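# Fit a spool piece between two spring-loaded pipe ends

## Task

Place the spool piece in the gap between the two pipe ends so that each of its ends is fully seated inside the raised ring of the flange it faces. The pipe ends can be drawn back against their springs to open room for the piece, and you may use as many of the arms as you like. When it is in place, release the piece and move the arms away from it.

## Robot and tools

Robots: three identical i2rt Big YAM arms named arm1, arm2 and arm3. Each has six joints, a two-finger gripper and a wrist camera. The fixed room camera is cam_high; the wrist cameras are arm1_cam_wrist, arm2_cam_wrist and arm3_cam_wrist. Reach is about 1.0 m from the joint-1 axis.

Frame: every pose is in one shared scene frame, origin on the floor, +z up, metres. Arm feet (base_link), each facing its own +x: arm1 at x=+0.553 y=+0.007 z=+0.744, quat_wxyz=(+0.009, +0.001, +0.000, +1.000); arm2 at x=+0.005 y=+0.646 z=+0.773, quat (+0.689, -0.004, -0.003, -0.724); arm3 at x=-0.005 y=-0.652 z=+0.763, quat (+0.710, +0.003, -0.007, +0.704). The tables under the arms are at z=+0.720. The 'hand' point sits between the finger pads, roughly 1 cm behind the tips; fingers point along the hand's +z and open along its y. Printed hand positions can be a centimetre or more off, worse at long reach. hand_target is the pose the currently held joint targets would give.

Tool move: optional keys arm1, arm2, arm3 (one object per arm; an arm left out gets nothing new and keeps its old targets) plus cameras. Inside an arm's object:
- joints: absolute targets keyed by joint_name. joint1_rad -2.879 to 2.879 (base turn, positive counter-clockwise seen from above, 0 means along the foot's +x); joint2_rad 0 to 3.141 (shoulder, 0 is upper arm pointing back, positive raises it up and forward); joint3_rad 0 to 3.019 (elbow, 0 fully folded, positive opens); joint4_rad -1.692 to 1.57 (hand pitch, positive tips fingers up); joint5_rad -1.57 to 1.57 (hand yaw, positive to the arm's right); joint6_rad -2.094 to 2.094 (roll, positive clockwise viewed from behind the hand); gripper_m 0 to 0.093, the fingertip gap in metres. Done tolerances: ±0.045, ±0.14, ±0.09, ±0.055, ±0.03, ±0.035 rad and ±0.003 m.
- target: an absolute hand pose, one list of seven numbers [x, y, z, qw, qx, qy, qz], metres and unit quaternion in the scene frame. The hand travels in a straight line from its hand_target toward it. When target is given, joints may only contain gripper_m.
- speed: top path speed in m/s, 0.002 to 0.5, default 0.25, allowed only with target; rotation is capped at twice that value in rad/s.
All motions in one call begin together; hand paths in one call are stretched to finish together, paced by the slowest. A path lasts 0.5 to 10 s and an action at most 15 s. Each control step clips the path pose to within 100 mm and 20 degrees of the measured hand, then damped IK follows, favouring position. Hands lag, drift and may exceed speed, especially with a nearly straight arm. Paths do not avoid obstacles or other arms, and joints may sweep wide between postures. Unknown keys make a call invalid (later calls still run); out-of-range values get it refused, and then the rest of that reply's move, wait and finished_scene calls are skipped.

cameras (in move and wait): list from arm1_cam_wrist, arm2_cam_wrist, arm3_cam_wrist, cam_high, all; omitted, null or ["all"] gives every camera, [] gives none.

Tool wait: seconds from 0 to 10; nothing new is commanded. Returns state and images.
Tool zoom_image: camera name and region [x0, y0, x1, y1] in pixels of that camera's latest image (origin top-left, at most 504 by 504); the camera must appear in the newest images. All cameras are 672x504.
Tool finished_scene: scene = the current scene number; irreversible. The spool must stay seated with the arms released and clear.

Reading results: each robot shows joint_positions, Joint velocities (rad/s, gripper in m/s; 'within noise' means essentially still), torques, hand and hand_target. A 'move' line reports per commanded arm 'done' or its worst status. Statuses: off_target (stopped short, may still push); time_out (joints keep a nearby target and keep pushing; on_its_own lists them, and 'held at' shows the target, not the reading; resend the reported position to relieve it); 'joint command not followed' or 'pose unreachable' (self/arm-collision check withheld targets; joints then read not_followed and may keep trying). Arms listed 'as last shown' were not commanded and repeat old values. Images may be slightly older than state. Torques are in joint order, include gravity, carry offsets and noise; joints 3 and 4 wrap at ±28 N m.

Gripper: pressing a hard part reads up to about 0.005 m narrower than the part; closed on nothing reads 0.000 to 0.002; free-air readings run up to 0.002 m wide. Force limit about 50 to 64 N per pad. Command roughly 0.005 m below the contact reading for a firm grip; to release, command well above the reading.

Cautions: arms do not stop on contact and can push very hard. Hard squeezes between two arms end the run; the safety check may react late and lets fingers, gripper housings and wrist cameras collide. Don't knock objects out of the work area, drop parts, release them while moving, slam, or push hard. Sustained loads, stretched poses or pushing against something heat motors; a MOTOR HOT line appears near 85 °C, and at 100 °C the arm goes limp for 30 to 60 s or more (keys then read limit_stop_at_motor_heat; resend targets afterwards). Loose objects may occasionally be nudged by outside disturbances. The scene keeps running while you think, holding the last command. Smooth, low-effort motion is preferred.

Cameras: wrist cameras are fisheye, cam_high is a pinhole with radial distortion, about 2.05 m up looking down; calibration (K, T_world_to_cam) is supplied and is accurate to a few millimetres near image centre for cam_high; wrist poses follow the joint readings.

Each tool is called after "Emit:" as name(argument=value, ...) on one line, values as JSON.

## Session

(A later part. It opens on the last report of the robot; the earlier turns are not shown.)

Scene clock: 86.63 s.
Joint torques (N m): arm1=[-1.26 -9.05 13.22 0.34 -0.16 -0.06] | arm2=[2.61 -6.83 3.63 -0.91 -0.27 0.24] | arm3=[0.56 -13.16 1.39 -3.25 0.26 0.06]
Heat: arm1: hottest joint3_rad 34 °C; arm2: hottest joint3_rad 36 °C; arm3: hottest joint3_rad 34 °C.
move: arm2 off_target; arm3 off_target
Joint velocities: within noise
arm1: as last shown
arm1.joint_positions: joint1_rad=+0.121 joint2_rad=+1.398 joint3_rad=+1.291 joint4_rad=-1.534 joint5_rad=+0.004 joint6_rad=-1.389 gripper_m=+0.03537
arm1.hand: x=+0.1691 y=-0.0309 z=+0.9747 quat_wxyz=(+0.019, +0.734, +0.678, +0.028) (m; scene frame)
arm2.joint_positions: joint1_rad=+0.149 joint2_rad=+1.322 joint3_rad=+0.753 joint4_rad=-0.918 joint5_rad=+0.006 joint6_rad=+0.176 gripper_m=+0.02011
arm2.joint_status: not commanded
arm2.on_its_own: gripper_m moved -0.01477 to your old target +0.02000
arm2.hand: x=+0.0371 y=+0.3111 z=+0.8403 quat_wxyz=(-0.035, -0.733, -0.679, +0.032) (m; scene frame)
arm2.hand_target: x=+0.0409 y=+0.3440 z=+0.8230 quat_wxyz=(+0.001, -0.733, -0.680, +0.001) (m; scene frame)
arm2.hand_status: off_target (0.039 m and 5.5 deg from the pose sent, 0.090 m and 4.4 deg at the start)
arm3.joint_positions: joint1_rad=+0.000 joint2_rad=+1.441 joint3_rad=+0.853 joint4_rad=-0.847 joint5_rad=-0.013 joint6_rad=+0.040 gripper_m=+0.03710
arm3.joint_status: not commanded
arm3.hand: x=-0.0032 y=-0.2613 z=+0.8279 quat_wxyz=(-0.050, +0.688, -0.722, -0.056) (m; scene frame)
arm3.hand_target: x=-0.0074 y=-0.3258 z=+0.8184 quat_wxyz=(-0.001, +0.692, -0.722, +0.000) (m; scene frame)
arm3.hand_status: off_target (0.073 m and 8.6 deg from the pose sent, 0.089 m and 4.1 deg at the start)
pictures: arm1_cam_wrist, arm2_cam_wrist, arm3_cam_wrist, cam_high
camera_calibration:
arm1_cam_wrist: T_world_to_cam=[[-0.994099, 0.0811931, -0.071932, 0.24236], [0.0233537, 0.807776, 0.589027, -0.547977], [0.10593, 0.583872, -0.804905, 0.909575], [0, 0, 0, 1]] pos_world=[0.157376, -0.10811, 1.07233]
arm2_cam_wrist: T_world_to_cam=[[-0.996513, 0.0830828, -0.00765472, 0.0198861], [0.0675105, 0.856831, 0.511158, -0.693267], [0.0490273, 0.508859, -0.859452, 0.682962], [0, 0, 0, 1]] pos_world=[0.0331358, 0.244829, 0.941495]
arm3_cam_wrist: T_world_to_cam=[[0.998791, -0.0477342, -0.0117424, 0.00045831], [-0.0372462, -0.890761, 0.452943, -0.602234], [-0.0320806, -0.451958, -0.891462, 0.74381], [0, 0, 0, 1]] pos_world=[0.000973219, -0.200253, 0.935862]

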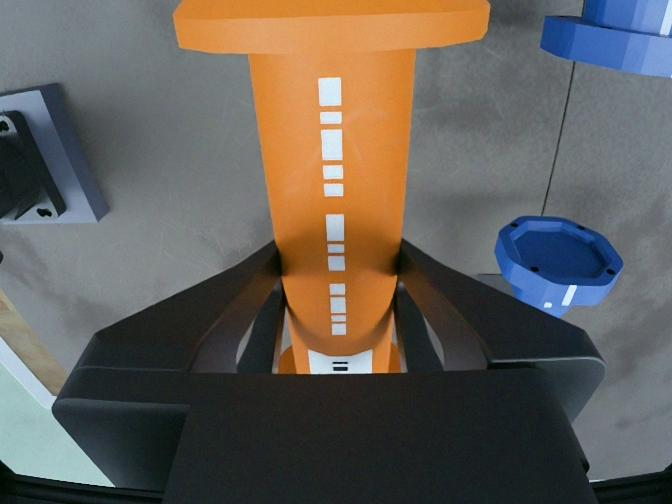

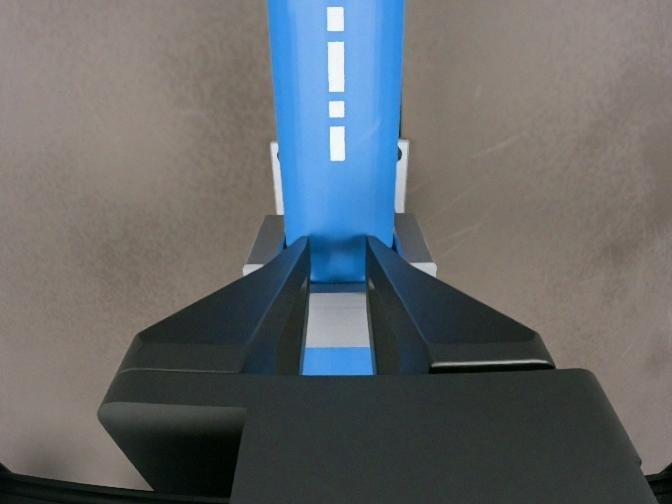

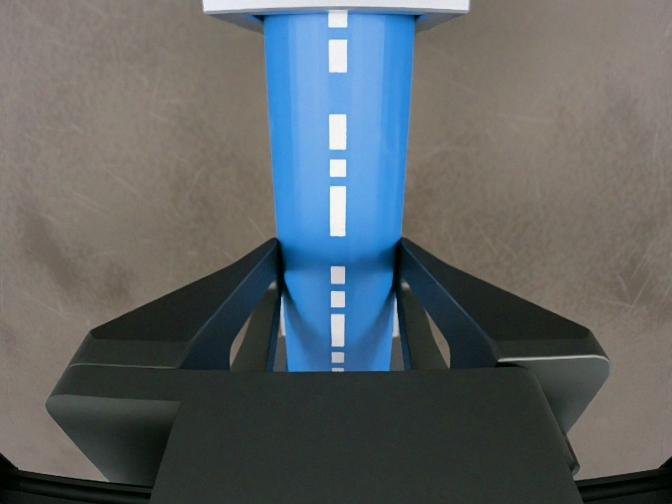

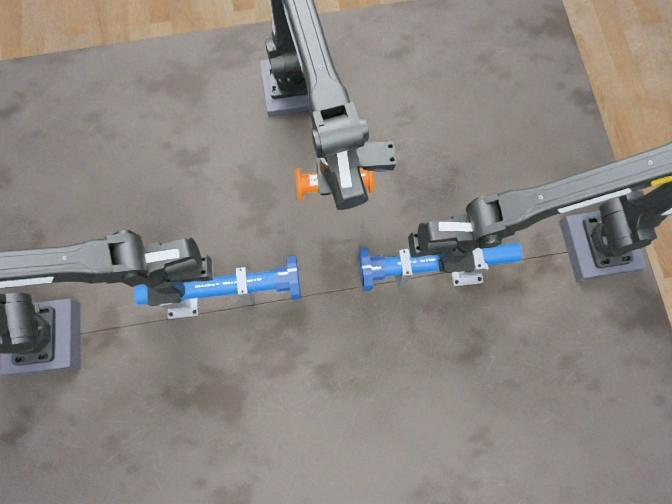

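Emit:
move(arm2={"target":[0.042,0.29,0.92,0,0.733,0.680,0]}, arm3={"target":[-0.010,-0.352,0.818,0,-0.692,0.722,0],"speed":0.1}, cameras=[])

Emit:
move(arm2={"target":[0.039,0.238,0.88,0,0.733,0.680,0],"joints":{"gripper_m":0.093}}, cameras=[])

Emit:
move(arm2={"target":[0.036,0.232,0.803,0,0.733,0.680,0]}, cameras=[])

Emit:
move(arm2={"joints":{"gripper_m":0.0}})

Emit:
move(arm2={"target":[0.039,0.285,0.795,0,0.733,0.680,0],"speed":0.1})

Emit:
zoom_image(camera="cam_high", region=[180, 150, 460, 350])

Scene clock: 101.07 s.
Joint torques (N m): arm1=[-1.32 -9.11 13.22 0.34 -0.16 -0.06] | arm2=[1.38 -6.59 11.74 0.17 -0.11 0.09] | arm3=[-0.09 -12.63 0.31 -3.99 0.2 0.03]
Heat: arm1: hottest joint3_rad 36 °C; arm2: hottest joint3_rad 35 °C; arm3: hottest joint3_rad 33 °C.
move: arm2 off_target; arm3 off_target
Joint velocities: within noise
arm1: as last shown
arm2.joint_positions: joint1_rad=+0.149 joint2_rad=+1.322 joint3_rad=+0.960 joint4_rad=-1.237 joint5_rad=+0.001 joint6_rad=+0.176 gripper_m=+0.02010
arm2.joint_status: not commanded
arm2.hand: x=+0.0389 y=+0.3040 z=+0.9102 quat_wxyz=(+0.008, -0.734, -0.680, -0.004) (m; scene frame)
arm2.hand_target: x=+0.0419 y=+0.2905 z=+0.9200 quat_wxyz=(+0.000, -0.733, -0.680, +0.000) (m; scene frame)
arm2.hand_status: off_target (0.017 m and 1.0 deg from the pose sent, 0.083 m and 5.5 deg at the start)
arm3.joint_positions: joint1_rad=+0.003 joint2_rad=+1.417 joint3_rad=+0.819 joint4_rad=-0.815 joint5_rad=-0.012 joint6_rad=+0.042 gripper_m=+0.03710
arm3.joint_status: not commanded
arm3.hand: x=-0.0042 y=-0.2673 z=+0.8259 quat_wxyz=(-0.058, +0.688, -0.721, -0.064) (m; scene frame)
arm3.hand_target: x=-0.0082 y=-0.3409 z=+0.8133 quat_wxyz=(-0.001, +0.692, -0.722, +0.000) (m; scene frame)
arm3.hand_status: off_target (0.085 m and 9.9 deg from the pose sent, 0.092 m and 8.6 deg at the start)
pictures: none
No camera images: "cameras" was empty.

Scene clock: 102.27 s.
Joint torques (N m): arm1=[-1.32 -9.11 13.23 0.34 -0.16 -0.06] | arm2=[0.21 -8.94 11.54 0.72 -0.07 -0.01] | arm3=[0.5 -12.45 0.17 -3.89 0.18 0.05]
Heat: arm1: hottest joint3_rad 36 °C; arm2: hottest joint3_rad 36 °C; arm3: hottest joint3_rad 33 °C.
move: arm2 off_target
Joint velocities: within noise
arm1, arm3: as last shown
arm2.joint_positions: joint1_rad=+0.145 joint2_rad=+1.496 joint3_rad=+1.023 joint4_rad=-1.147 joint5_rad=+0.000 joint6_rad=+0.168 gripper_m=+0.09289
arm2.joint_status: all done
arm2.hand: x=+0.0417 y=+0.2593 z=+0.8708 quat_wxyz=(+0.016, -0.732, -0.681, -0.011) (m; scene frame)
arm2.hand_target: x=+0.0389 y=+0.2388 z=+0.8804 quat_wxyz=(+0.000, -0.733, -0.680, +0.000) (m; scene frame)
arm2.hand_status: off_target (0.023 m and 2.2 deg from the pose sent, 0.073 m and 1.0 deg at the start)
arm3.hand: x=-0.0044 y=-0.2673 z=+0.8259 quat_wxyz=(-0.058, +0.688, -0.721, -0.064) (m; scene frame)
arm3.hand_target: x=-0.0083 y=-0.3409 z=+0.8133 quat_wxyz=(-0.001, +0.692, -0.722, +0.000) (m; scene frame)
pictures: none
No camera images: "cameras" was empty.

Scene clock: 103.43 s.
Joint torques (N m): arm1=[-1.26 -9.11 13.22 0.34 -0.17 -0.06] | arm2=[0.21 -10.17 6.98 0.84 -0.1 0] | arm3=[1.08 -11.63 0.21 -3.71 0.2 0.07]
Heat: arm1: hottest joint3_rad 37 °C; arm2: hottest joint3_rad 36 °C; arm3: hottest joint3_rad 33 °C.
move: arm2 done
Joint velocities: within noise
arm1, arm3: as last shown
arm2.joint_positions: joint1_rad=+0.137 joint2_rad=+1.623 joint3_rad=+0.983 joint4_rad=-0.937 joint5_rad=+0.000 joint6_rad=+0.160 gripper_m=+0.09289
arm2.joint_status: not commanded
arm2.hand: x=+0.0406 y=+0.2333 z=+0.8087 quat_wxyz=(-0.001, -0.732, -0.681, +0.003) (m; scene frame)
arm2.hand_target: x=+0.0360 y=+0.2322 z=+0.8031 quat_wxyz=(+0.000, -0.733, -0.680, +0.000) (m; scene frame)
arm2.hand_status: done (0.007 m and 0.3 deg from the pose sent, 0.073 m and 2.2 deg at the start)
pictures: none
No camera images: "cameras" was empty.

Scene clock: 104.13 s.
Joint torques (N m): arm1=[-1.32 -9.11 13.23 0.34 -0.16 -0.06] | arm2=[1.61 -10.11 7.16 0.87 -0.64 0.11] | arm3=[0.38 -12.1 0.36 -3.92 0.16 0.03]
Heat: arm1: hottest joint3_rad 37 °C; arm2: hottest joint3_rad 36 °C; arm3: hottest joint3_rad 33 °C.
move: arm2 off_target
Joint velocities: within noise
arm1, arm3: as last shown
arm2.joint_positions: joint1_rad=+0.119 joint2_rad=+1.623 joint3_rad=+0.981 joint4_rad=-0.938 joint5_rad=+0.012 joint6_rad=+0.146 gripper_m=+0.03967
arm2.joint_status: gripper_m off_target (ended at +0.03970, target +0.00000)
arm2.hand: x=+0.0310 y=+0.2337 z=+0.8082 quat_wxyz=(+0.004, -0.734, -0.679, +0.006) (m; scene frame)
arm2.hand_target: x=+0.0360 y=+0.2321 z=+0.8031 quat_wxyz=(+0.000, -0.733, -0.680, +0.000) (m; scene frame)
arm2.hand_status: not commanded
pictures: arm1_cam_wrist, arm2_cam_wrist, arm3_cam_wrist, cam_high
camera_calibration:
arm1_cam_wrist: T_world_to_cam=[[-0.994099, 0.0811931, -0.071932, 0.24236], [0.0233537, 0.807776, 0.589027, -0.547977], [0.10593, 0.583872, -0.804905, 0.909575], [0, 0, 0, 1]] pos_world=[0.157376, -0.10811, 1.07233]
arm2_cam_wrist: T_world_to_cam=[[-0.996342, 0.084048, 0.0154427, 0.00104684], [0.0770868, 0.805988, 0.586891, -0.659686], [0.0368804, 0.585934, -0.809519, 0.637052], [0, 0, 0, 1]] pos_world=[0.0284014, 0.15834, 0.902853]
arm3_cam_wrist: T_world_to_cam=[[0.998838, -0.0467187, -0.0118628, 0.00168887], [-0.0369784, -0.900572, 0.433131, -0.592989], [-0.0309186, -0.432189, -0.901253, 0.752662], [0, 0, 0, 1]] pos_world=[-0.000343461, -0.208658, 0.935201]

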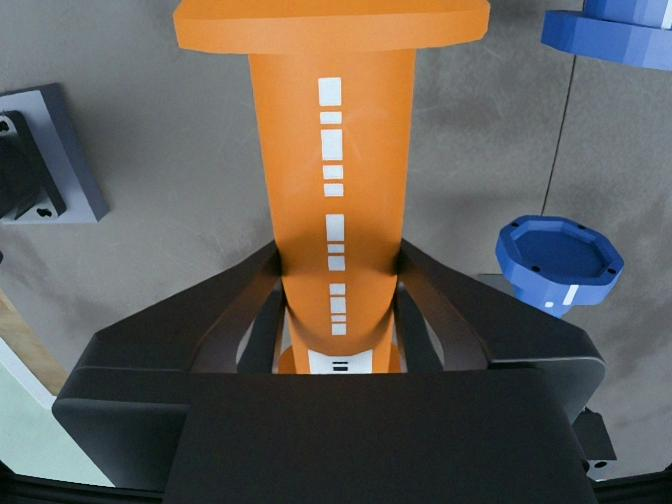

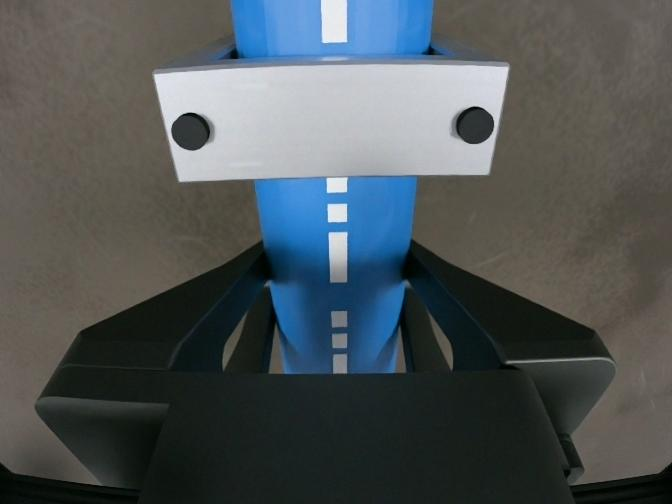

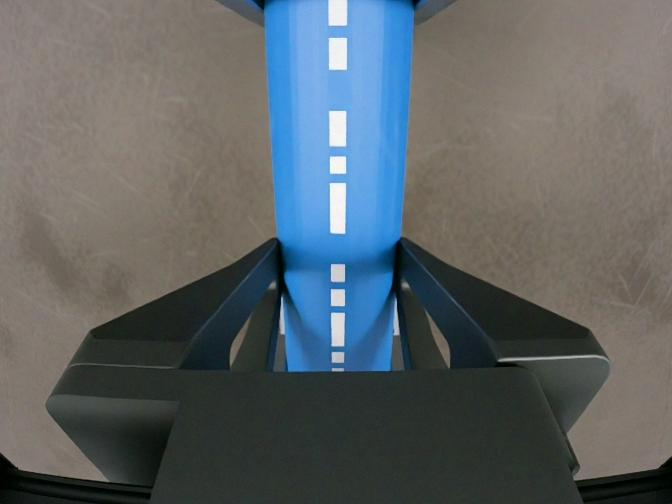

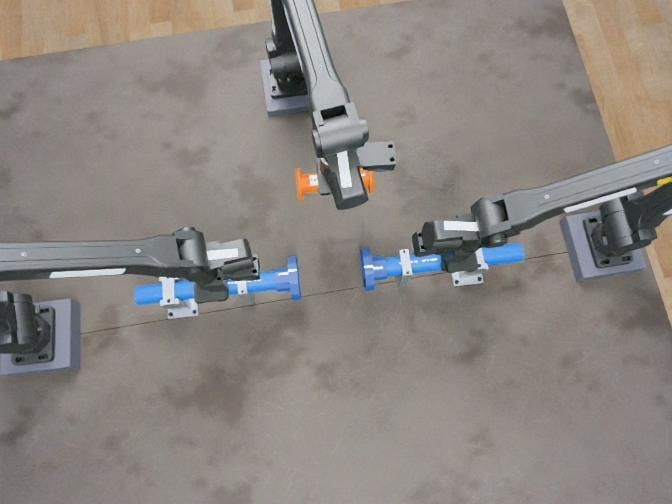

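Scene clock: 105.27 s.
Joint torques (N m): arm1=[-1.32 -9.11 13.2 0.35 -0.17 -0.06] | arm2=[2.49 -11.16 2.61 -0.98 -0.66 0.26] | arm3=[0.32 -13.1 0.27 -3.95 0.18 0.03]
Heat: arm1: hottest joint3_rad 37 °C; arm2: hottest joint3_rad 35 °C; arm3: hottest joint3_rad 33 °C.
move: arm2 off_target
Joint velocities: within noise
arm1, arm3: as last shown
arm2.joint_positions: joint1_rad=+0.124 joint2_rad=+1.547 joint3_rad=+0.882 joint4_rad=-0.832 joint5_rad=+0.014 joint6_rad=+0.146 gripper_m=+0.03970
arm2.joint_status: not commanded
arm2.hand: x=+0.0318 y=+0.2478 z=+0.8070 quat_wxyz=(-0.027, -0.732, -0.680, +0.033) (m; scene frame)
arm2.hand_target: x=+0.0380 y=+0.2834 z=+0.7952 quat_wxyz=(+0.000, -0.733, -0.680, +0.000) (m; scene frame)
arm2.hand_status: off_target (0.040 m and 4.9 deg from the pose sent, 0.054 m and 0.9 deg at the start)
pictures: arm1_cam_wrist, arm2_cam_wrist, arm3_cam_wrist, cam_high
camera_calibration:
arm1_cam_wrist: T_world_to_cam=[[-0.994099, 0.0811931, -0.071932, 0.24236], [0.0233537, 0.807776, 0.589027, -0.547977], [0.10593, 0.583872, -0.804905, 0.909575], [0, 0, 0, 1]] pos_world=[0.157376, -0.10811, 1.07233]
arm2_cam_wrist: T_world_to_cam=[[-0.996829, 0.0794281, 0.00489839, 0.0103661], [0.0704039, 0.851534, 0.519552, -0.627244], [0.0370958, 0.518249, -0.854425, 0.680819], [0, 0, 0, 1]] pos_world=[0.0292381, 0.180462, 0.907544]
arm3_cam_wrist: T_world_to_cam=[[0.998838, -0.0467187, -0.0118628, 0.00168887], [-0.0369784, -0.900572, 0.433131, -0.592989], [-0.0309186, -0.432189, -0.901253, 0.752662], [0, 0, 0, 1]] pos_world=[-0.000343461, -0.208658, 0.935201]

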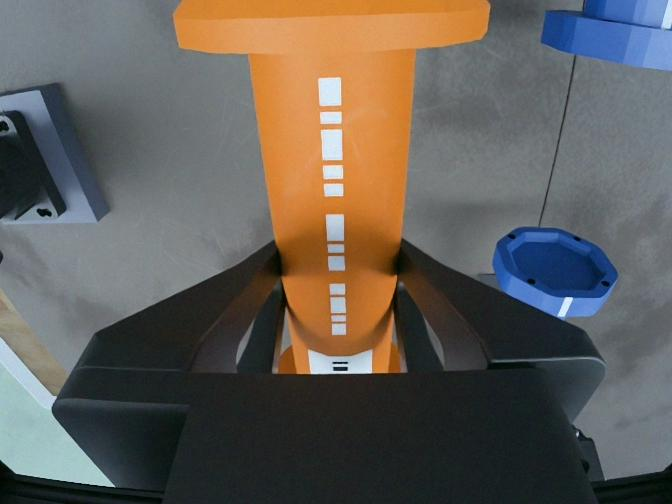

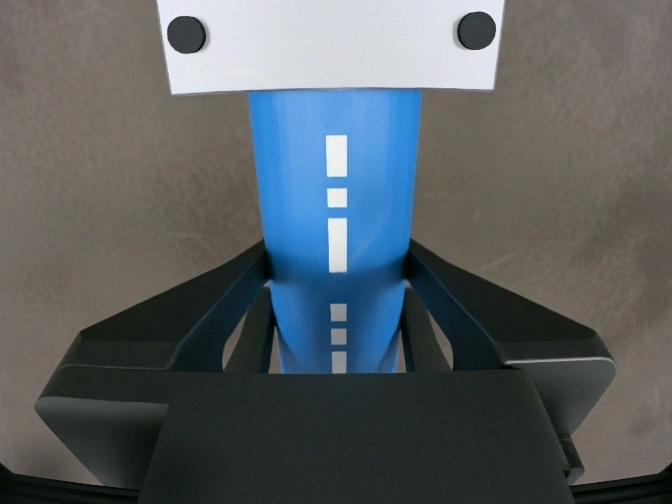

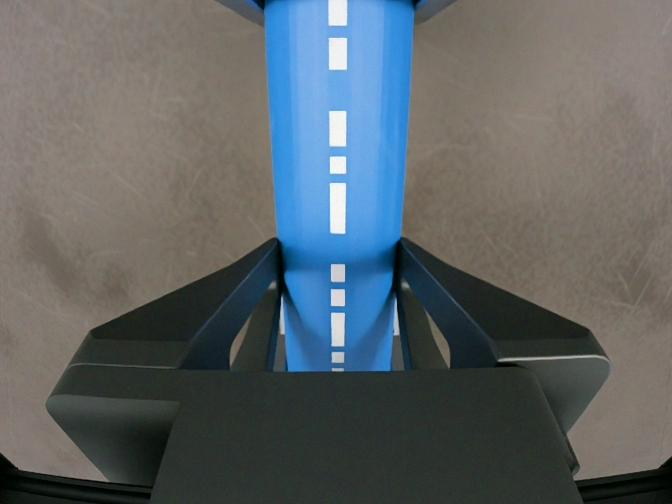

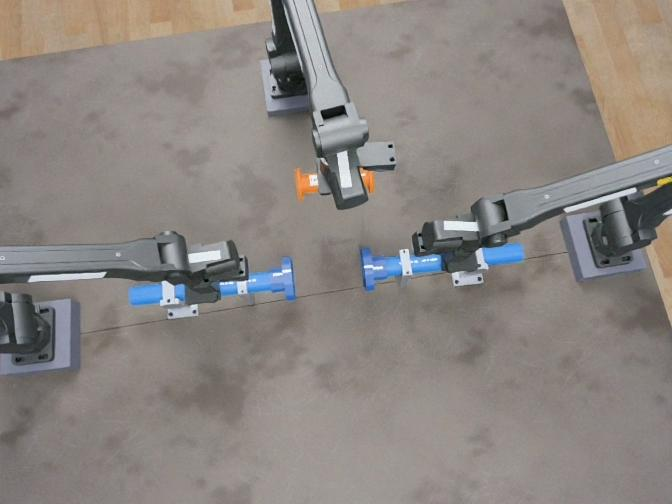

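Scaled by 1.800 from the camera's 672x504 image, which has a finer 960x720 frame.

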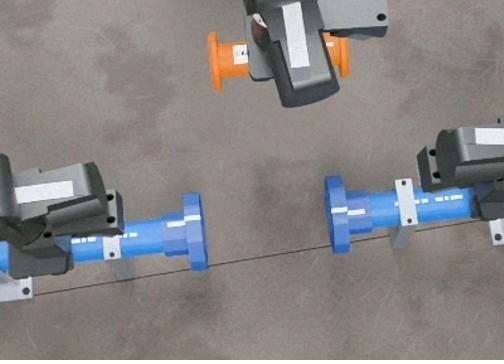

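Emit:
move(arm2={"target":[0.041,0.318,0.79,0,0.733,0.680,0],"speed":0.08}, arm3={"target":[-0.010,-0.372,0.812,0,-0.692,0.722,0],"speed":0.08})

Emit:
zoom_image(camera="cam_high", region=[180, 150, 460, 350])

Scene clock: 111.10 s.
Joint torques (N m): arm1=[-1.32 -9.11 13.23 0.34 -0.16 -0.06] | arm2=[3.02 -11.28 0.66 -2.26 -0.74 0.35] | arm3=[0.38 -12.34 -1.17 -4.48 0.18 0.02]
Heat: arm1: hottest joint3_rad 38 °C; arm2: hottest joint3_rad 35 °C; arm3: hottest joint3_rad 32 °C.
move: arm2 off_target; arm3 off_target
Joint velocities: within noise
arm1: as last shown
arm2.joint_positions: joint1_rad=+0.129 joint2_rad=+1.496 joint3_rad=+0.817 joint4_rad=-0.766 joint5_rad=+0.018 joint6_rad=+0.148 gripper_m=+0.03970
arm2.joint_status: not commanded
arm2.hand: x=+0.0323 y=+0.2579 z=+0.8066 quat_wxyz=(-0.047, -0.730, -0.681, +0.050) (m; scene frame)
arm2.hand_target: x=+0.0388 y=+0.3138 z=+0.7897 quat_wxyz=(+0.001, -0.733, -0.680, +0.001) (m; scene frame)
arm2.hand_status: off_target (0.063 m and 7.9 deg from the pose sent, 0.073 m and 4.9 deg at the start)
arm3.joint_positions: joint1_rad=+0.003 joint2_rad=+1.392 joint3_rad=+0.790 joint4_rad=-0.782 joint5_rad=-0.011 joint6_rad=+0.042 gripper_m=+0.03710
arm3.joint_status: not commanded
arm3.hand: x=-0.0042 y=-0.2709 z=+0.8256 quat_wxyz=(-0.068, +0.687, -0.720, -0.073) (m; scene frame)
arm3.hand_target: x=-0.0079 y=-0.3553 z=+0.8069 quat_wxyz=(-0.001, +0.692, -0.722, +0.000) (m; scene frame)
arm3.hand_status: off_target (0.102 m and 11.5 deg from the pose sent, 0.106 m and 9.9 deg at the start; pose on its path clipped on 18 of 30 steps)
pictures: arm1_cam_wrist, arm2_cam_wrist, arm3_cam_wrist, cam_high
camera_calibration:
arm1_cam_wrist: T_world_to_cam=[[-0.994099, 0.0811931, -0.071932, 0.24236], [0.0233537, 0.807776, 0.589027, -0.547977], [0.10593, 0.583872, -0.804905, 0.909575], [0, 0, 0, 1]] pos_world=[0.157376, -0.10811, 1.07233]
arm2_cam_wrist: T_world_to_cam=[[-0.997076, 0.0764168, 0.000470966, 0.0144543], [0.0674993, 0.877798, 0.474251, -0.605747], [0.0358273, 0.472896, -0.88039, 0.707917], [0, 0, 0, 1]] pos_world=[0.0299368, 0.195848, 0.910512]
arm3_cam_wrist: T_world_to_cam=[[0.998852, -0.0464133, -0.0118803, 0.00143683], [-0.037551, -0.912434, 0.407497, -0.578155], [-0.0297532, -0.406583, -0.913129, 0.767557], [0, 0, 0, 1]] pos_world=[-0.000308177, -0.215386, 0.936493]

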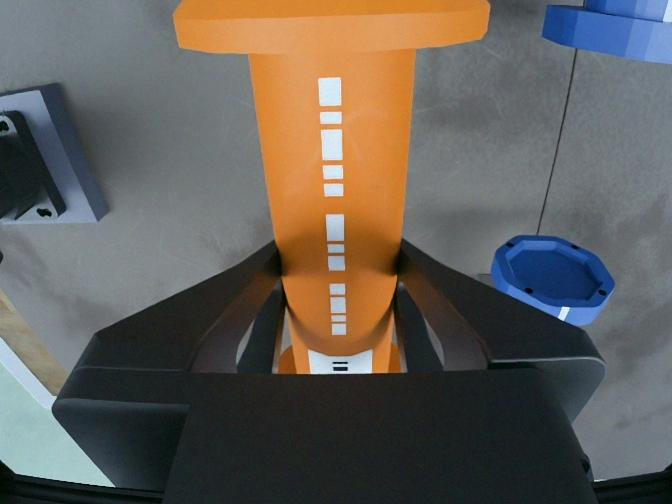

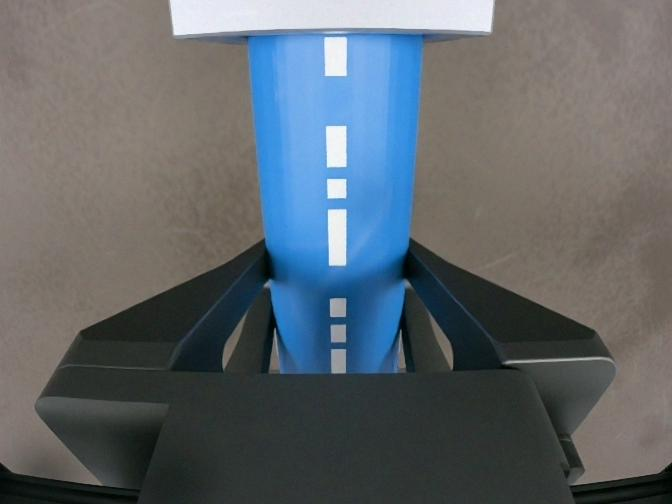

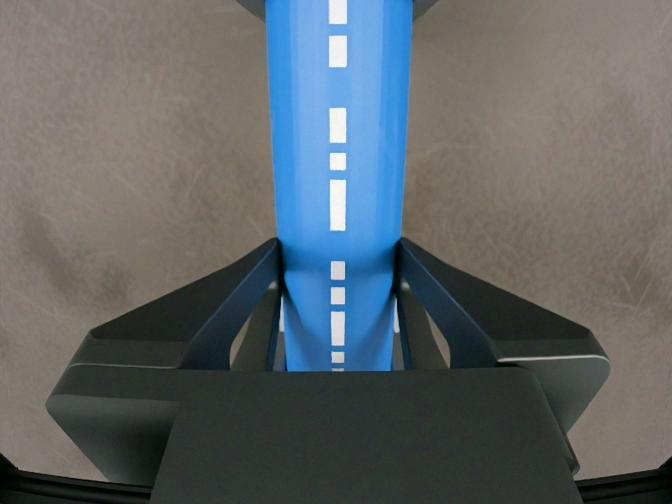

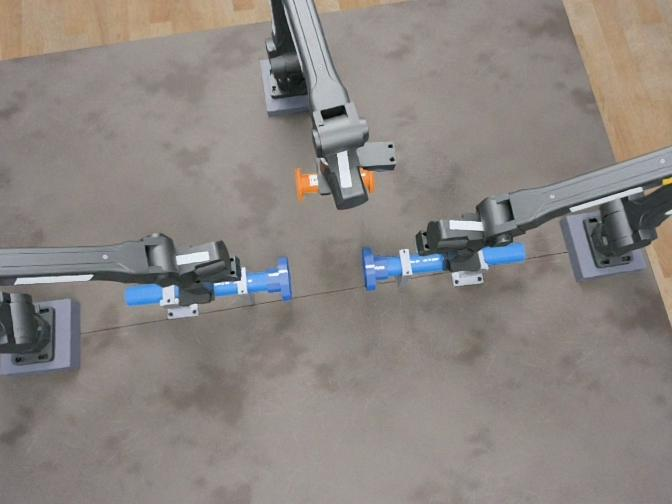

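Scaled by 1.800 from the camera's 672x504 image, which has a finer 960x720 frame.

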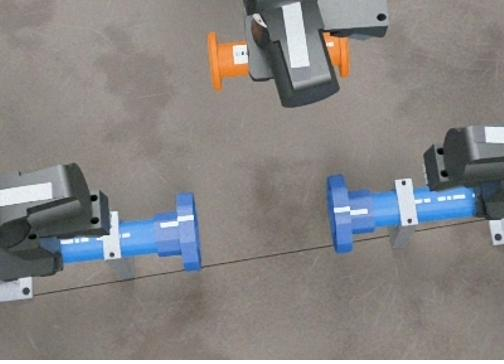

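Emit:
move(arm1={"target":[0.0,0.014,0.965,0,0.733,0.680,0],"speed":0.2}, arm2={"target":[0.043,0.340,0.787,0,0.733,0.680,0],"speed":0.08})

Emit:
zoom_image(camera="cam_high", region=[220, 180, 420, 330])

Scene clock: 121.87 s.
Joint torques (N m): arm1=[-0.97 -15.03 13.16 -0.21 -0.16 -0.06] | arm2=[3.37 -11.63 -0.84 -3.11 -0.85 0.42] | arm3=[0.32 -12.63 -1.09 -4.12 0.09 0.05]
Heat: arm1: hottest joint3_rad 39 °C; arm2: hottest joint3_rad 34 °C; arm3: hottest joint3_rad 32 °C.
move: arm1 off_target; arm2 off_target
Joint velocities: within noise
arm1.joint_positions: joint1_rad=+0.012 joint2_rad=+1.801 joint3_rad=+1.673 joint4_rad=-1.508 joint5_rad=+0.004 joint6_rad=-1.493 gripper_m=+0.03537
arm1.joint_status: not commanded
arm1.hand: x=+0.0162 y=+0.0121 z=+0.9358 quat_wxyz=(+0.020, +0.736, +0.676, +0.024) (m; scene frame)
arm1.hand_target: x=+0.0017 y=+0.0140 z=+0.9651 quat_wxyz=(-0.001, +0.733, +0.680, +0.000) (m; scene frame)
arm1.hand_status: off_target (0.033 m and 3.6 deg from the pose sent, 0.175 m and 3.9 deg at the start)
arm2.joint_positions: joint1_rad=+0.133 joint2_rad=+1.468 joint3_rad=+0.780 joint4_rad=-0.725 joint5_rad=+0.022 joint6_rad=+0.150 gripper_m=+0.03970
arm2.joint_status: not commanded
arm2.hand: x=+0.0326 y=+0.2625 z=+0.8063 quat_wxyz=(-0.059, -0.728, -0.680, +0.062) (m; scene frame)
arm2.hand_target: x=+0.0396 y=+0.3327 z=+0.7859 quat_wxyz=(+0.002, -0.733, -0.680, +0.002) (m; scene frame)
arm2.hand_status: off_target (0.081 m and 9.8 deg from the pose sent, 0.085 m and 7.9 deg at the start)
arm3: as last shown
arm3.hand: x=-0.0042 y=-0.2710 z=+0.8255 quat_wxyz=(-0.068, +0.687, -0.720, -0.073) (m; scene frame)
arm3.hand_target: x=-0.0079 y=-0.3554 z=+0.8068 quat_wxyz=(-0.001, +0.692, -0.722, +0.000) (m; scene frame)
pictures: arm1_cam_wrist, arm2_cam_wrist, arm3_cam_wrist, cam_high
camera_calibration:
arm1_cam_wrist: T_world_to_cam=[[-0.994055, 0.0850754, -0.0679517, 0.080286], [0.0296336, 0.811919, 0.583017, -0.550713], [0.104772, 0.577537, -0.809613, 0.873871], [0, 0, 0, 1]] pos_world=[0.00457137, -0.0643891, 1.03403]
arm2_cam_wrist: T_world_to_cam=[[-0.997119, 0.0758437, -0.000751168, 0.0155463], [0.0676317, 0.893551, 0.443838, -0.589351], [0.0343335, 0.442509, -0.896107, 0.726175], [0, 0, 0, 1]] pos_world=[0.0304282, 0.204097, 0.912319]
arm3_cam_wrist: T_world_to_cam=[[0.998852, -0.0464133, -0.0118803, 0.00143135], [-0.037551, -0.912434, 0.407497, -0.57818], [-0.0297532, -0.406583, -0.913129, 0.767414], [0, 0, 0, 1]] pos_world=[-0.000307893, -0.215467, 0.936372]

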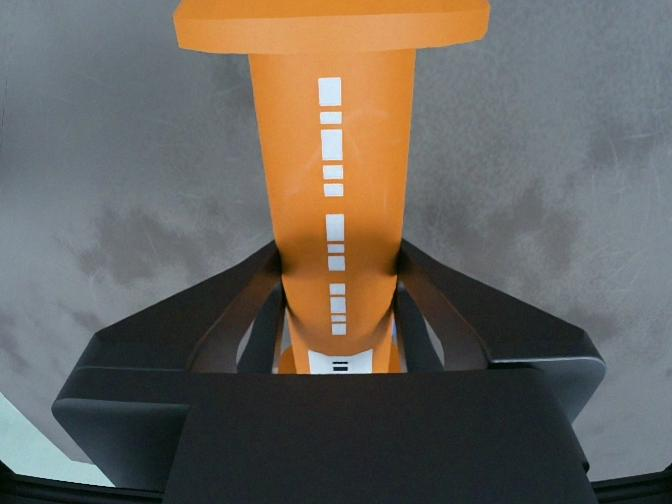

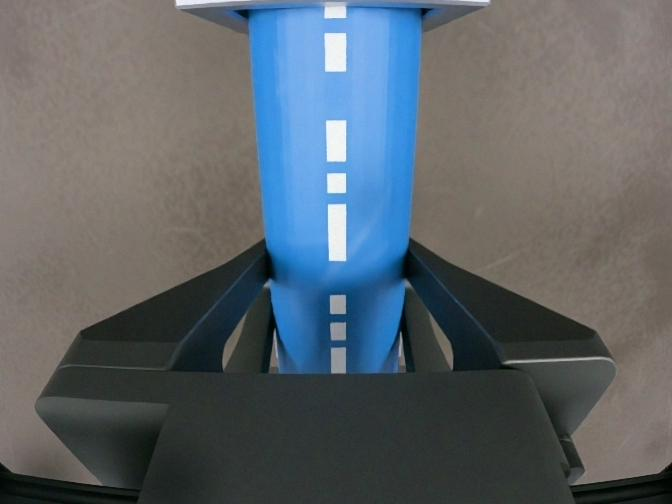

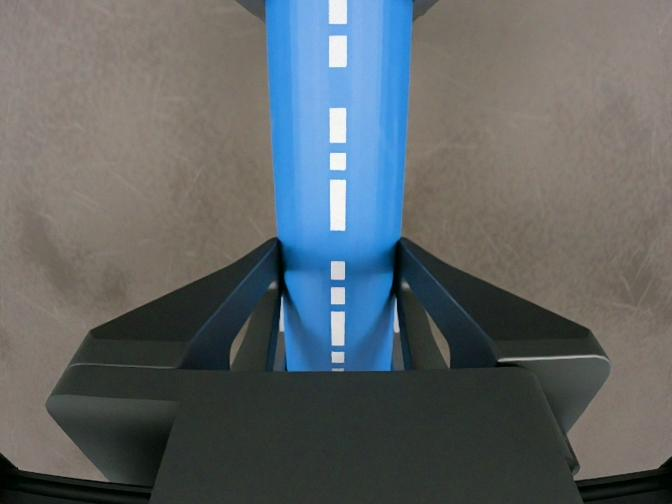

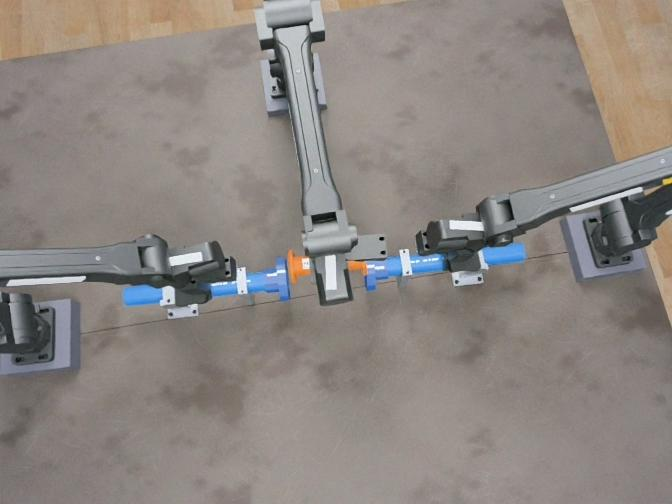

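Scaled by 2.520 from the camera's 672x504 image, which has a finer 960x720 frame.

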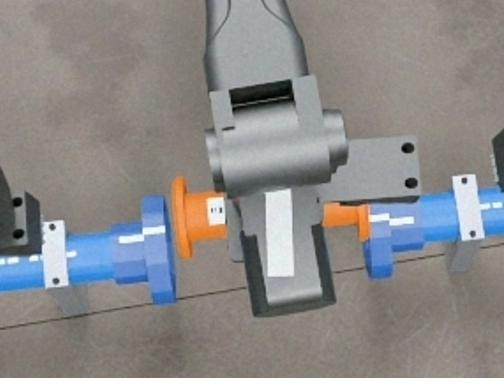

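Emit:
move(arm1={"target":[0.0,0.020,0.96,0,0.733,0.680,0],"speed":0.1}, arm2={"target":[0.044,0.356,0.784,0,0.733,0.680,0],"speed":0.08}, cameras=["cam_high"])

Emit:
zoom_image(camera="cam_high", region=[265, 225, 405, 325])

Scene clock: 138.70 s.
Joint torques (N m): arm1=[-1.2 -14.86 12.44 0.34 -0.16 -0.06] | arm2=[3.66 -11.75 -2.02 -3.63 -0.93 0.46] | arm3=[-0.03 -12.22 -0.95 -4.31 0.13 0.07]
Heat: arm1: hottest joint3_rad 39 °C; arm2: hottest joint3_rad 33 °C; arm3: hottest joint3_rad 31 °C.
move: arm1 off_target; arm2 off_target
Joint velocities: within noise
arm1.joint_positions: joint1_rad=+0.003 joint2_rad=+1.801 joint3_rad=+1.673 joint4_rad=-1.509 joint5_rad=+0.004 joint6_rad=-1.504 gripper_m=+0.03537
arm1.joint_status: not commanded
arm1.hand: x=+0.0164 y=+0.0166 z=+0.9358 quat_wxyz=(+0.020, +0.735, +0.677, +0.024) (m; scene frame)
arm1.hand_target: x=+0.0014 y=+0.0200 z=+0.9603 quat_wxyz=(+0.000, +0.733, +0.680, +0.000) (m; scene frame)
arm1.hand_status: off_target (0.029 m and 3.6 deg from the pose sent, 0.030 m and 3.6 deg at the start)
arm2.joint_positions: joint1_rad=+0.136 joint2_rad=+1.447 joint3_rad=+0.755 joint4_rad=-0.695 joint5_rad=+0.026 joint6_rad=+0.153 gripper_m=+0.03970
arm2.joint_status: not commanded
arm2.hand: x=+0.0330 y=+0.2658 z=+0.8063 quat_wxyz=(-0.067, -0.727, -0.679, +0.071) (m; scene frame)
arm2.hand_target: x=+0.0397 y=+0.3461 z=+0.7823 quat_wxyz=(+0.002, -0.734, -0.680, +0.003) (m; scene frame)
arm2.hand_status: off_target (0.094 m and 11.2 deg from the pose sent, 0.097 m and 9.8 deg at the start)
arm3: as last shown
pictures: cam_high

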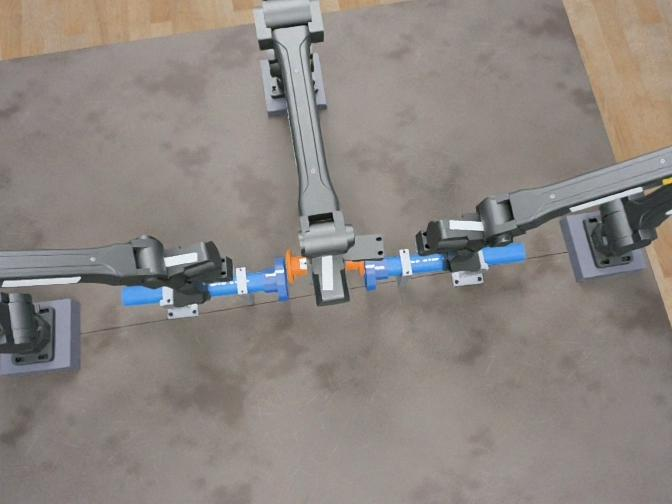

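Scaled by 3.600 from the camera's 672x504 image, which has a finer 960x720 frame.

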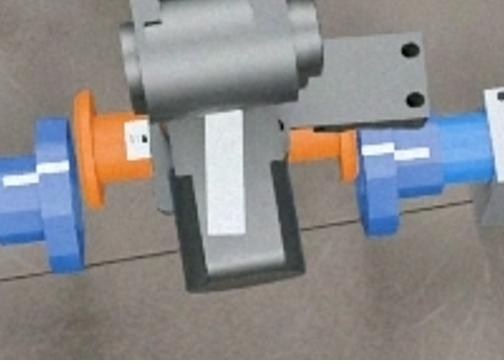

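Emit:
move(arm1={"target":[0.006,0.019,0.875,0,0.733,0.680,0],"speed":0.1}, cameras=["cam_high","arm1_cam_wrist"])

Emit:
zoom_image(camera="cam_high", region=[265, 225, 405, 325])

Scene clock: 163.00 s.
Joint torques (N m): arm1=[-1.08 -15.21 8.98 0.79 -0.16 -0.04] | arm2=[3.66 -11.81 -1.99 -3.64 -0.93 0.46] | arm3=[0.62 -12.57 -1.17 -4.57 0.16 0.06]
Heat: arm1: hottest joint3_rad 40 °C; arm2: hottest joint3_rad 33 °C; arm3: hottest joint3_rad 30 °C.
move: arm1 off_target
Joint velocities: within noise
arm1.joint_positions: joint1_rad=+0.003 joint2_rad=+1.832 joint3_rad=+1.524 joint4_rad=-1.302 joint5_rad=+0.004 joint6_rad=-1.504 gripper_m=+0.03537
arm1.joint_status: not commanded
arm1.hand: x=+0.0137 y=+0.0166 z=+0.8635 quat_wxyz=(+0.011, +0.735, +0.678, +0.014) (m; scene frame)
arm1.hand_target: x=+0.0062 y=+0.0191 z=+0.8752 quat_wxyz=(+0.000, +0.733, +0.680, +0.000) (m; scene frame)
arm1.hand_status: off_target (0.014 m and 2.1 deg from the pose sent, 0.062 m and 3.6 deg at the start)
arm2, arm3: as last shown
arm2.hand: x=+0.0330 y=+0.2657 z=+0.8063 quat_wxyz=(-0.067, -0.727, -0.679, +0.071) (m; scene frame)
arm2.hand_target: x=+0.0397 y=+0.3460 z=+0.7823 quat_wxyz=(+0.002, -0.734, -0.680, +0.003) (m; scene frame)
pictures: arm1_cam_wrist, cam_high
camera_calibration:
arm1_cam_wrist: T_world_to_cam=[[-0.995703, 0.0824328, -0.0421999, 0.050311], [0.0425786, 0.812176, 0.581857, -0.511329], [0.0822379, 0.577559, -0.812196, 0.815555], [0, 0, 0, 1]] pos_world=[0.00479707, -0.0598892, 0.962034]

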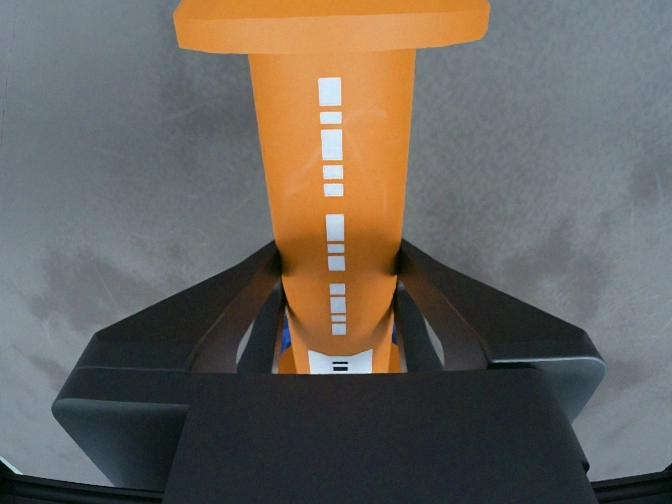

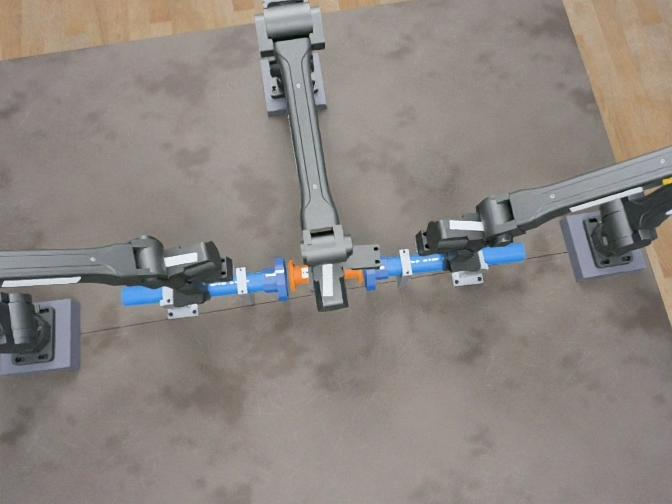

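Scaled by 3.600 from the camera's 672x504 image, which has a finer 960x720 frame.

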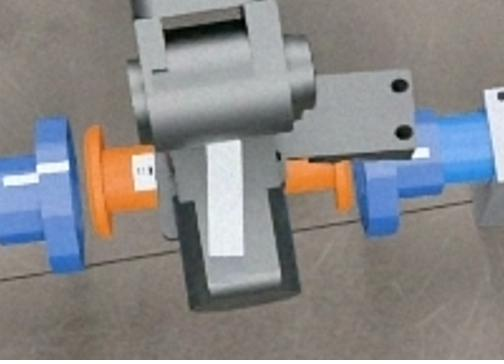

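Emit:
move(arm1={"target":[0.0125,0.019,0.823,0,0.733,0.680,0],"speed":0.08}, cameras=["cam_high"])

Emit:
zoom_image(camera="cam_high", region=[265, 225, 405, 325])

Scene clock: 175.17 s.
Joint torques (N m): arm1=[-1.08 -15.15 8.51 0.79 -0.16 -0.05] | arm2=[3.6 -11.81 -1.98 -3.63 -0.93 0.47] | arm3=[0.67 -12.69 -1.01 -4.25 0.14 0.1]
Heat: arm1: hottest joint3_rad 40 °C; arm2: hottest joint3_rad 32 °C; arm3: hottest joint3_rad 30 °C.
move: arm1 off_target
Joint velocities: within noise
arm1.joint_positions: joint1_rad=+0.003 joint2_rad=+1.861 joint3_rad=+1.424 joint4_rad=-1.171 joint5_rad=+0.004 joint6_rad=-1.504 gripper_m=+0.03537
arm1.joint_status: not commanded
arm1.hand: x=+0.0213 y=+0.0164 z=+0.8123 quat_wxyz=(+0.011, +0.735, +0.678, +0.014) (m; scene frame)
arm1.hand_target: x=+0.0128 y=+0.0191 z=+0.8231 quat_wxyz=(+0.000, +0.733, +0.680, +0.000) (m; scene frame)
arm1.hand_status: off_target (0.014 m and 2.1 deg from the pose sent, 0.040 m and 2.1 deg at the start)
arm2, arm3: as last shown
pictures: cam_high

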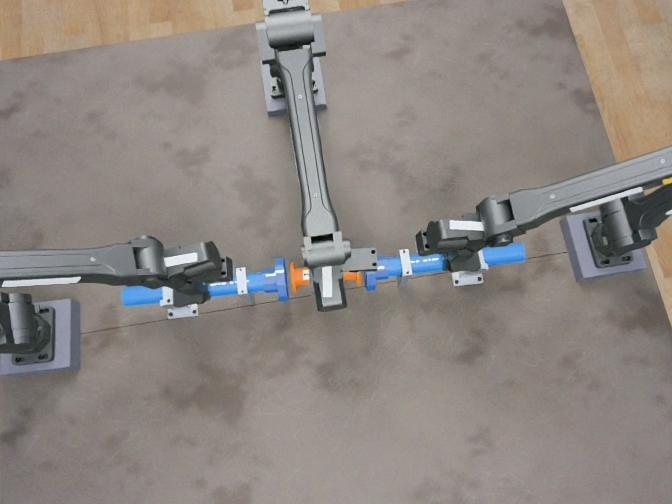

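Scaled by 3.600 from the camera's 672x504 image, which has a finer 960x720 frame.

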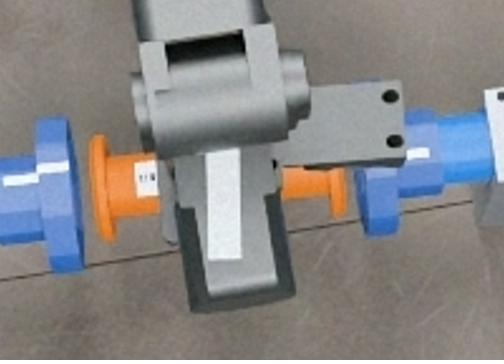

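Emit:
move(arm1={"target":[0.0105,0.019,0.8235,0,0.733,0.680,0],"speed":0.08}, arm2={"target":[0.039,0.290,0.79,0,0.733,0.680,0],"speed":0.05}, cameras=["cam_high"])

Emit:
zoom_image(camera="cam_high", region=[265, 225, 405, 325])

Scene clock: 184.43 s.
Joint torques (N m): arm1=[-1.08 -14.8 9.09 0.66 -0.13 -0.05] | arm2=[1.96 -8.35 4.98 -2.69 -1.1 0.26] | arm3=[0.67 -12.22 -1.18 -4.18 0.14 0.12]
Heat: arm1: hottest joint3_rad 41 °C; arm2: hottest joint3_rad 32 °C; arm3: hottest joint3_rad 30 °C.
move: arm1 off_target; arm2 off_target
Joint velocities: within noise
arm1.joint_positions: joint1_rad=+0.003 joint2_rad=+1.861 joint3_rad=+1.424 joint4_rad=-1.171 joint5_rad=+0.002 joint6_rad=-1.504 gripper_m=+0.03537
arm1.joint_status: not commanded
arm1.hand: x=+0.0213 y=+0.0162 z=+0.8123 quat_wxyz=(+0.012, +0.735, +0.678, +0.013) (m; scene frame)
arm1.hand_target: x=+0.0109 y=+0.0190 z=+0.8236 quat_wxyz=(+0.000, +0.733, +0.680, +0.000) (m; scene frame)
arm1.hand_status: off_target (0.016 m and 2.1 deg from the pose sent, 0.016 m and 2.1 deg at the start)
arm2.joint_positions: joint1_rad=+0.133 joint2_rad=+1.511 joint3_rad=+0.835 joint4_rad=-0.765 joint5_rad=+0.025 joint6_rad=+0.150 gripper_m=+0.03970
arm2.joint_status: not commanded
arm2.hand: x=+0.0331 y=+0.2505 z=+0.8070 quat_wxyz=(-0.046, -0.729, -0.681, +0.054) (m; scene frame)
arm2.hand_target: x=+0.0381 y=+0.2885 z=+0.7916 quat_wxyz=(+0.000, -0.734, -0.680, +0.002) (m; scene frame)
arm2.hand_status: off_target (0.043 m and 8.2 deg from the pose sent, 0.030 m and 11.2 deg at the start)
arm3: as last shown
pictures: cam_high

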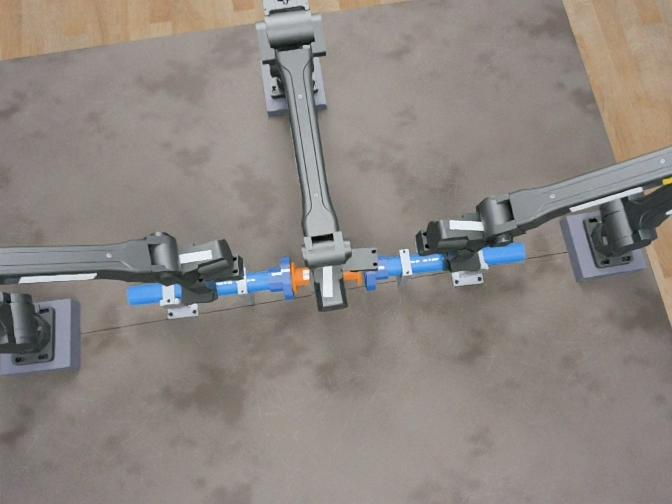

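Scaled by 3.600 from the camera's 672x504 image, which has a finer 960x720 frame.

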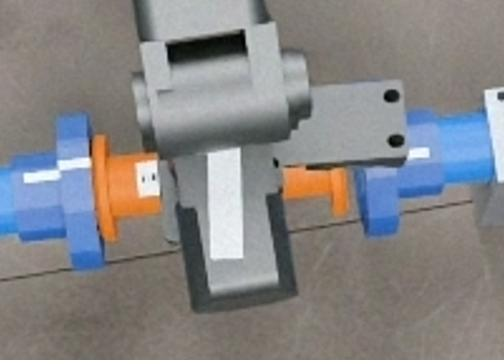

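Emit:
move(arm1={"target":[0.006,0.019,0.8235,0,0.733,0.680,0],"speed":0.08}, arm2={"target":[0.037,0.262,0.79,0,0.733,0.680,0],"speed":0.05}, cameras=["cam_high"])

Emit:
zoom_image(camera="cam_high", region=[265, 225, 405, 325])

Scene clock: 189.73 s.
Joint torques (N m): arm1=[-1.32 -14.27 10.24 0.43 0.16 -0.04] | arm2=[1.49 -6.89 7.04 -1.07 -0.87 0.19] | arm3=[0.32 -12.69 -0.99 -4.26 0.1 0.1]
Heat: arm1: hottest joint3_rad 41 °C; arm2: hottest joint3_rad 32 °C; arm3: hottest joint3_rad 30 °C.
move: arm1 off_target; arm2 off_target
Joint velocities: within noise
arm1.joint_positions: joint1_rad=+0.006 joint2_rad=+1.863 joint3_rad=+1.424 joint4_rad=-1.171 joint5_rad=-0.006 joint6_rad=-1.504 gripper_m=+0.03537
arm1.joint_status: not commanded
arm1.hand: x=+0.0214 y=+0.0133 z=+0.8111 quat_wxyz=(+0.015, +0.734, +0.678, +0.011) (m; scene frame)
arm1.hand_target: x=+0.0066 y=+0.0191 z=+0.8238 quat_wxyz=(+0.000, +0.733, +0.680, +0.000) (m; scene frame)
arm1.hand_status: off_target (0.021 m and 2.2 deg from the pose sent, 0.019 m and 2.1 deg at the start)
arm2.joint_positions: joint1_rad=+0.128 joint2_rad=+1.549 joint3_rad=+0.884 joint4_rad=-0.824 joint5_rad=+0.018 joint6_rad=+0.146 gripper_m=+0.03970
arm2.joint_status: not commanded
arm2.hand: x=+0.0328 y=+0.2452 z=+0.8071 quat_wxyz=(-0.029, -0.730, -0.682, +0.037) (m; scene frame)
arm2.hand_target: x=+0.0368 y=+0.2622 z=+0.7912 quat_wxyz=(+0.000, -0.733, -0.680, +0.001) (m; scene frame)
arm2.hand_status: off_target (0.024 m and 5.4 deg from the pose sent, 0.021 m and 8.2 deg at the start)
arm3: as last shown
pictures: cam_high

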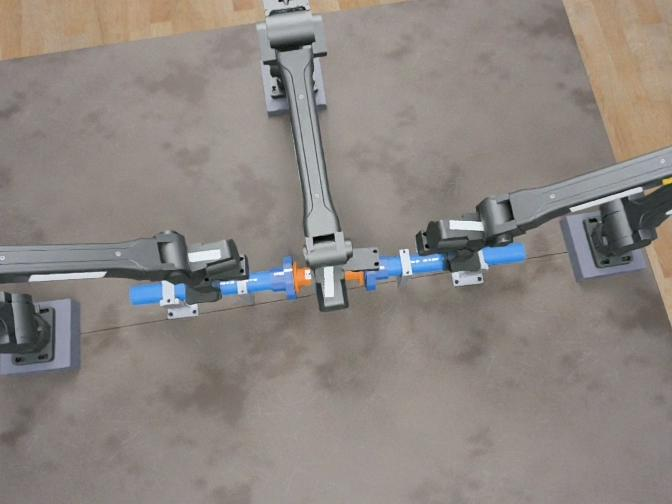

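Scaled by 3.600 from the camera's 672x504 image, which has a finer 960x720 frame.

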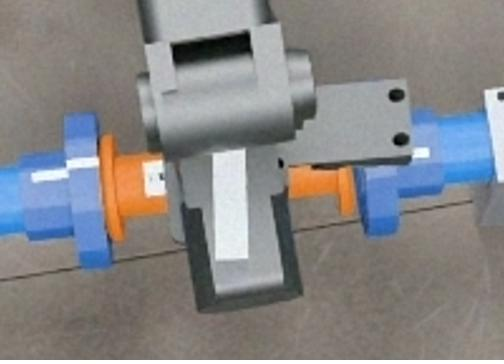

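Emit:
zoom_image(camera="cam_high", region=[270, 250, 320, 305])

Emit:
zoom_image(camera="cam_high", region=[345, 245, 395, 300])

Scaled by 9.164 from the camera's 672x504 image, which has a finer 960x720 frame.

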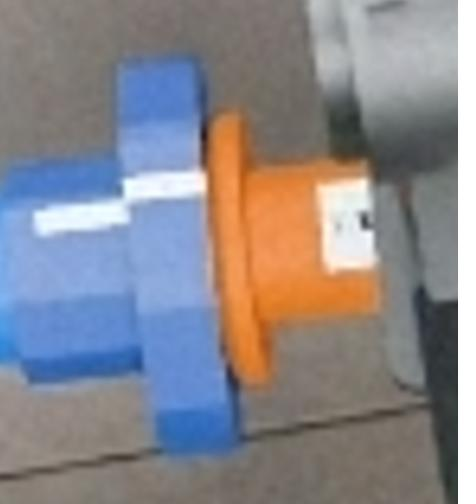

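Scaled by 9.164 from the camera's 672x504 image, which has a finer 960x720 frame.

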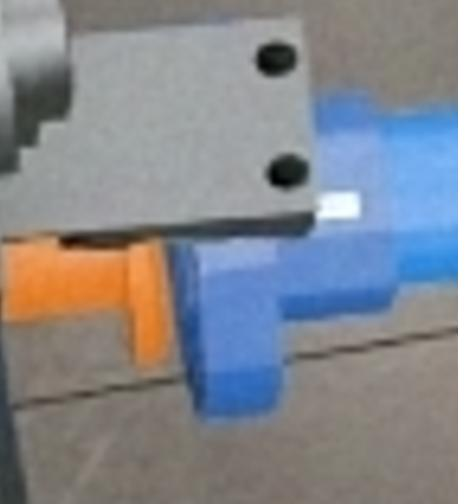

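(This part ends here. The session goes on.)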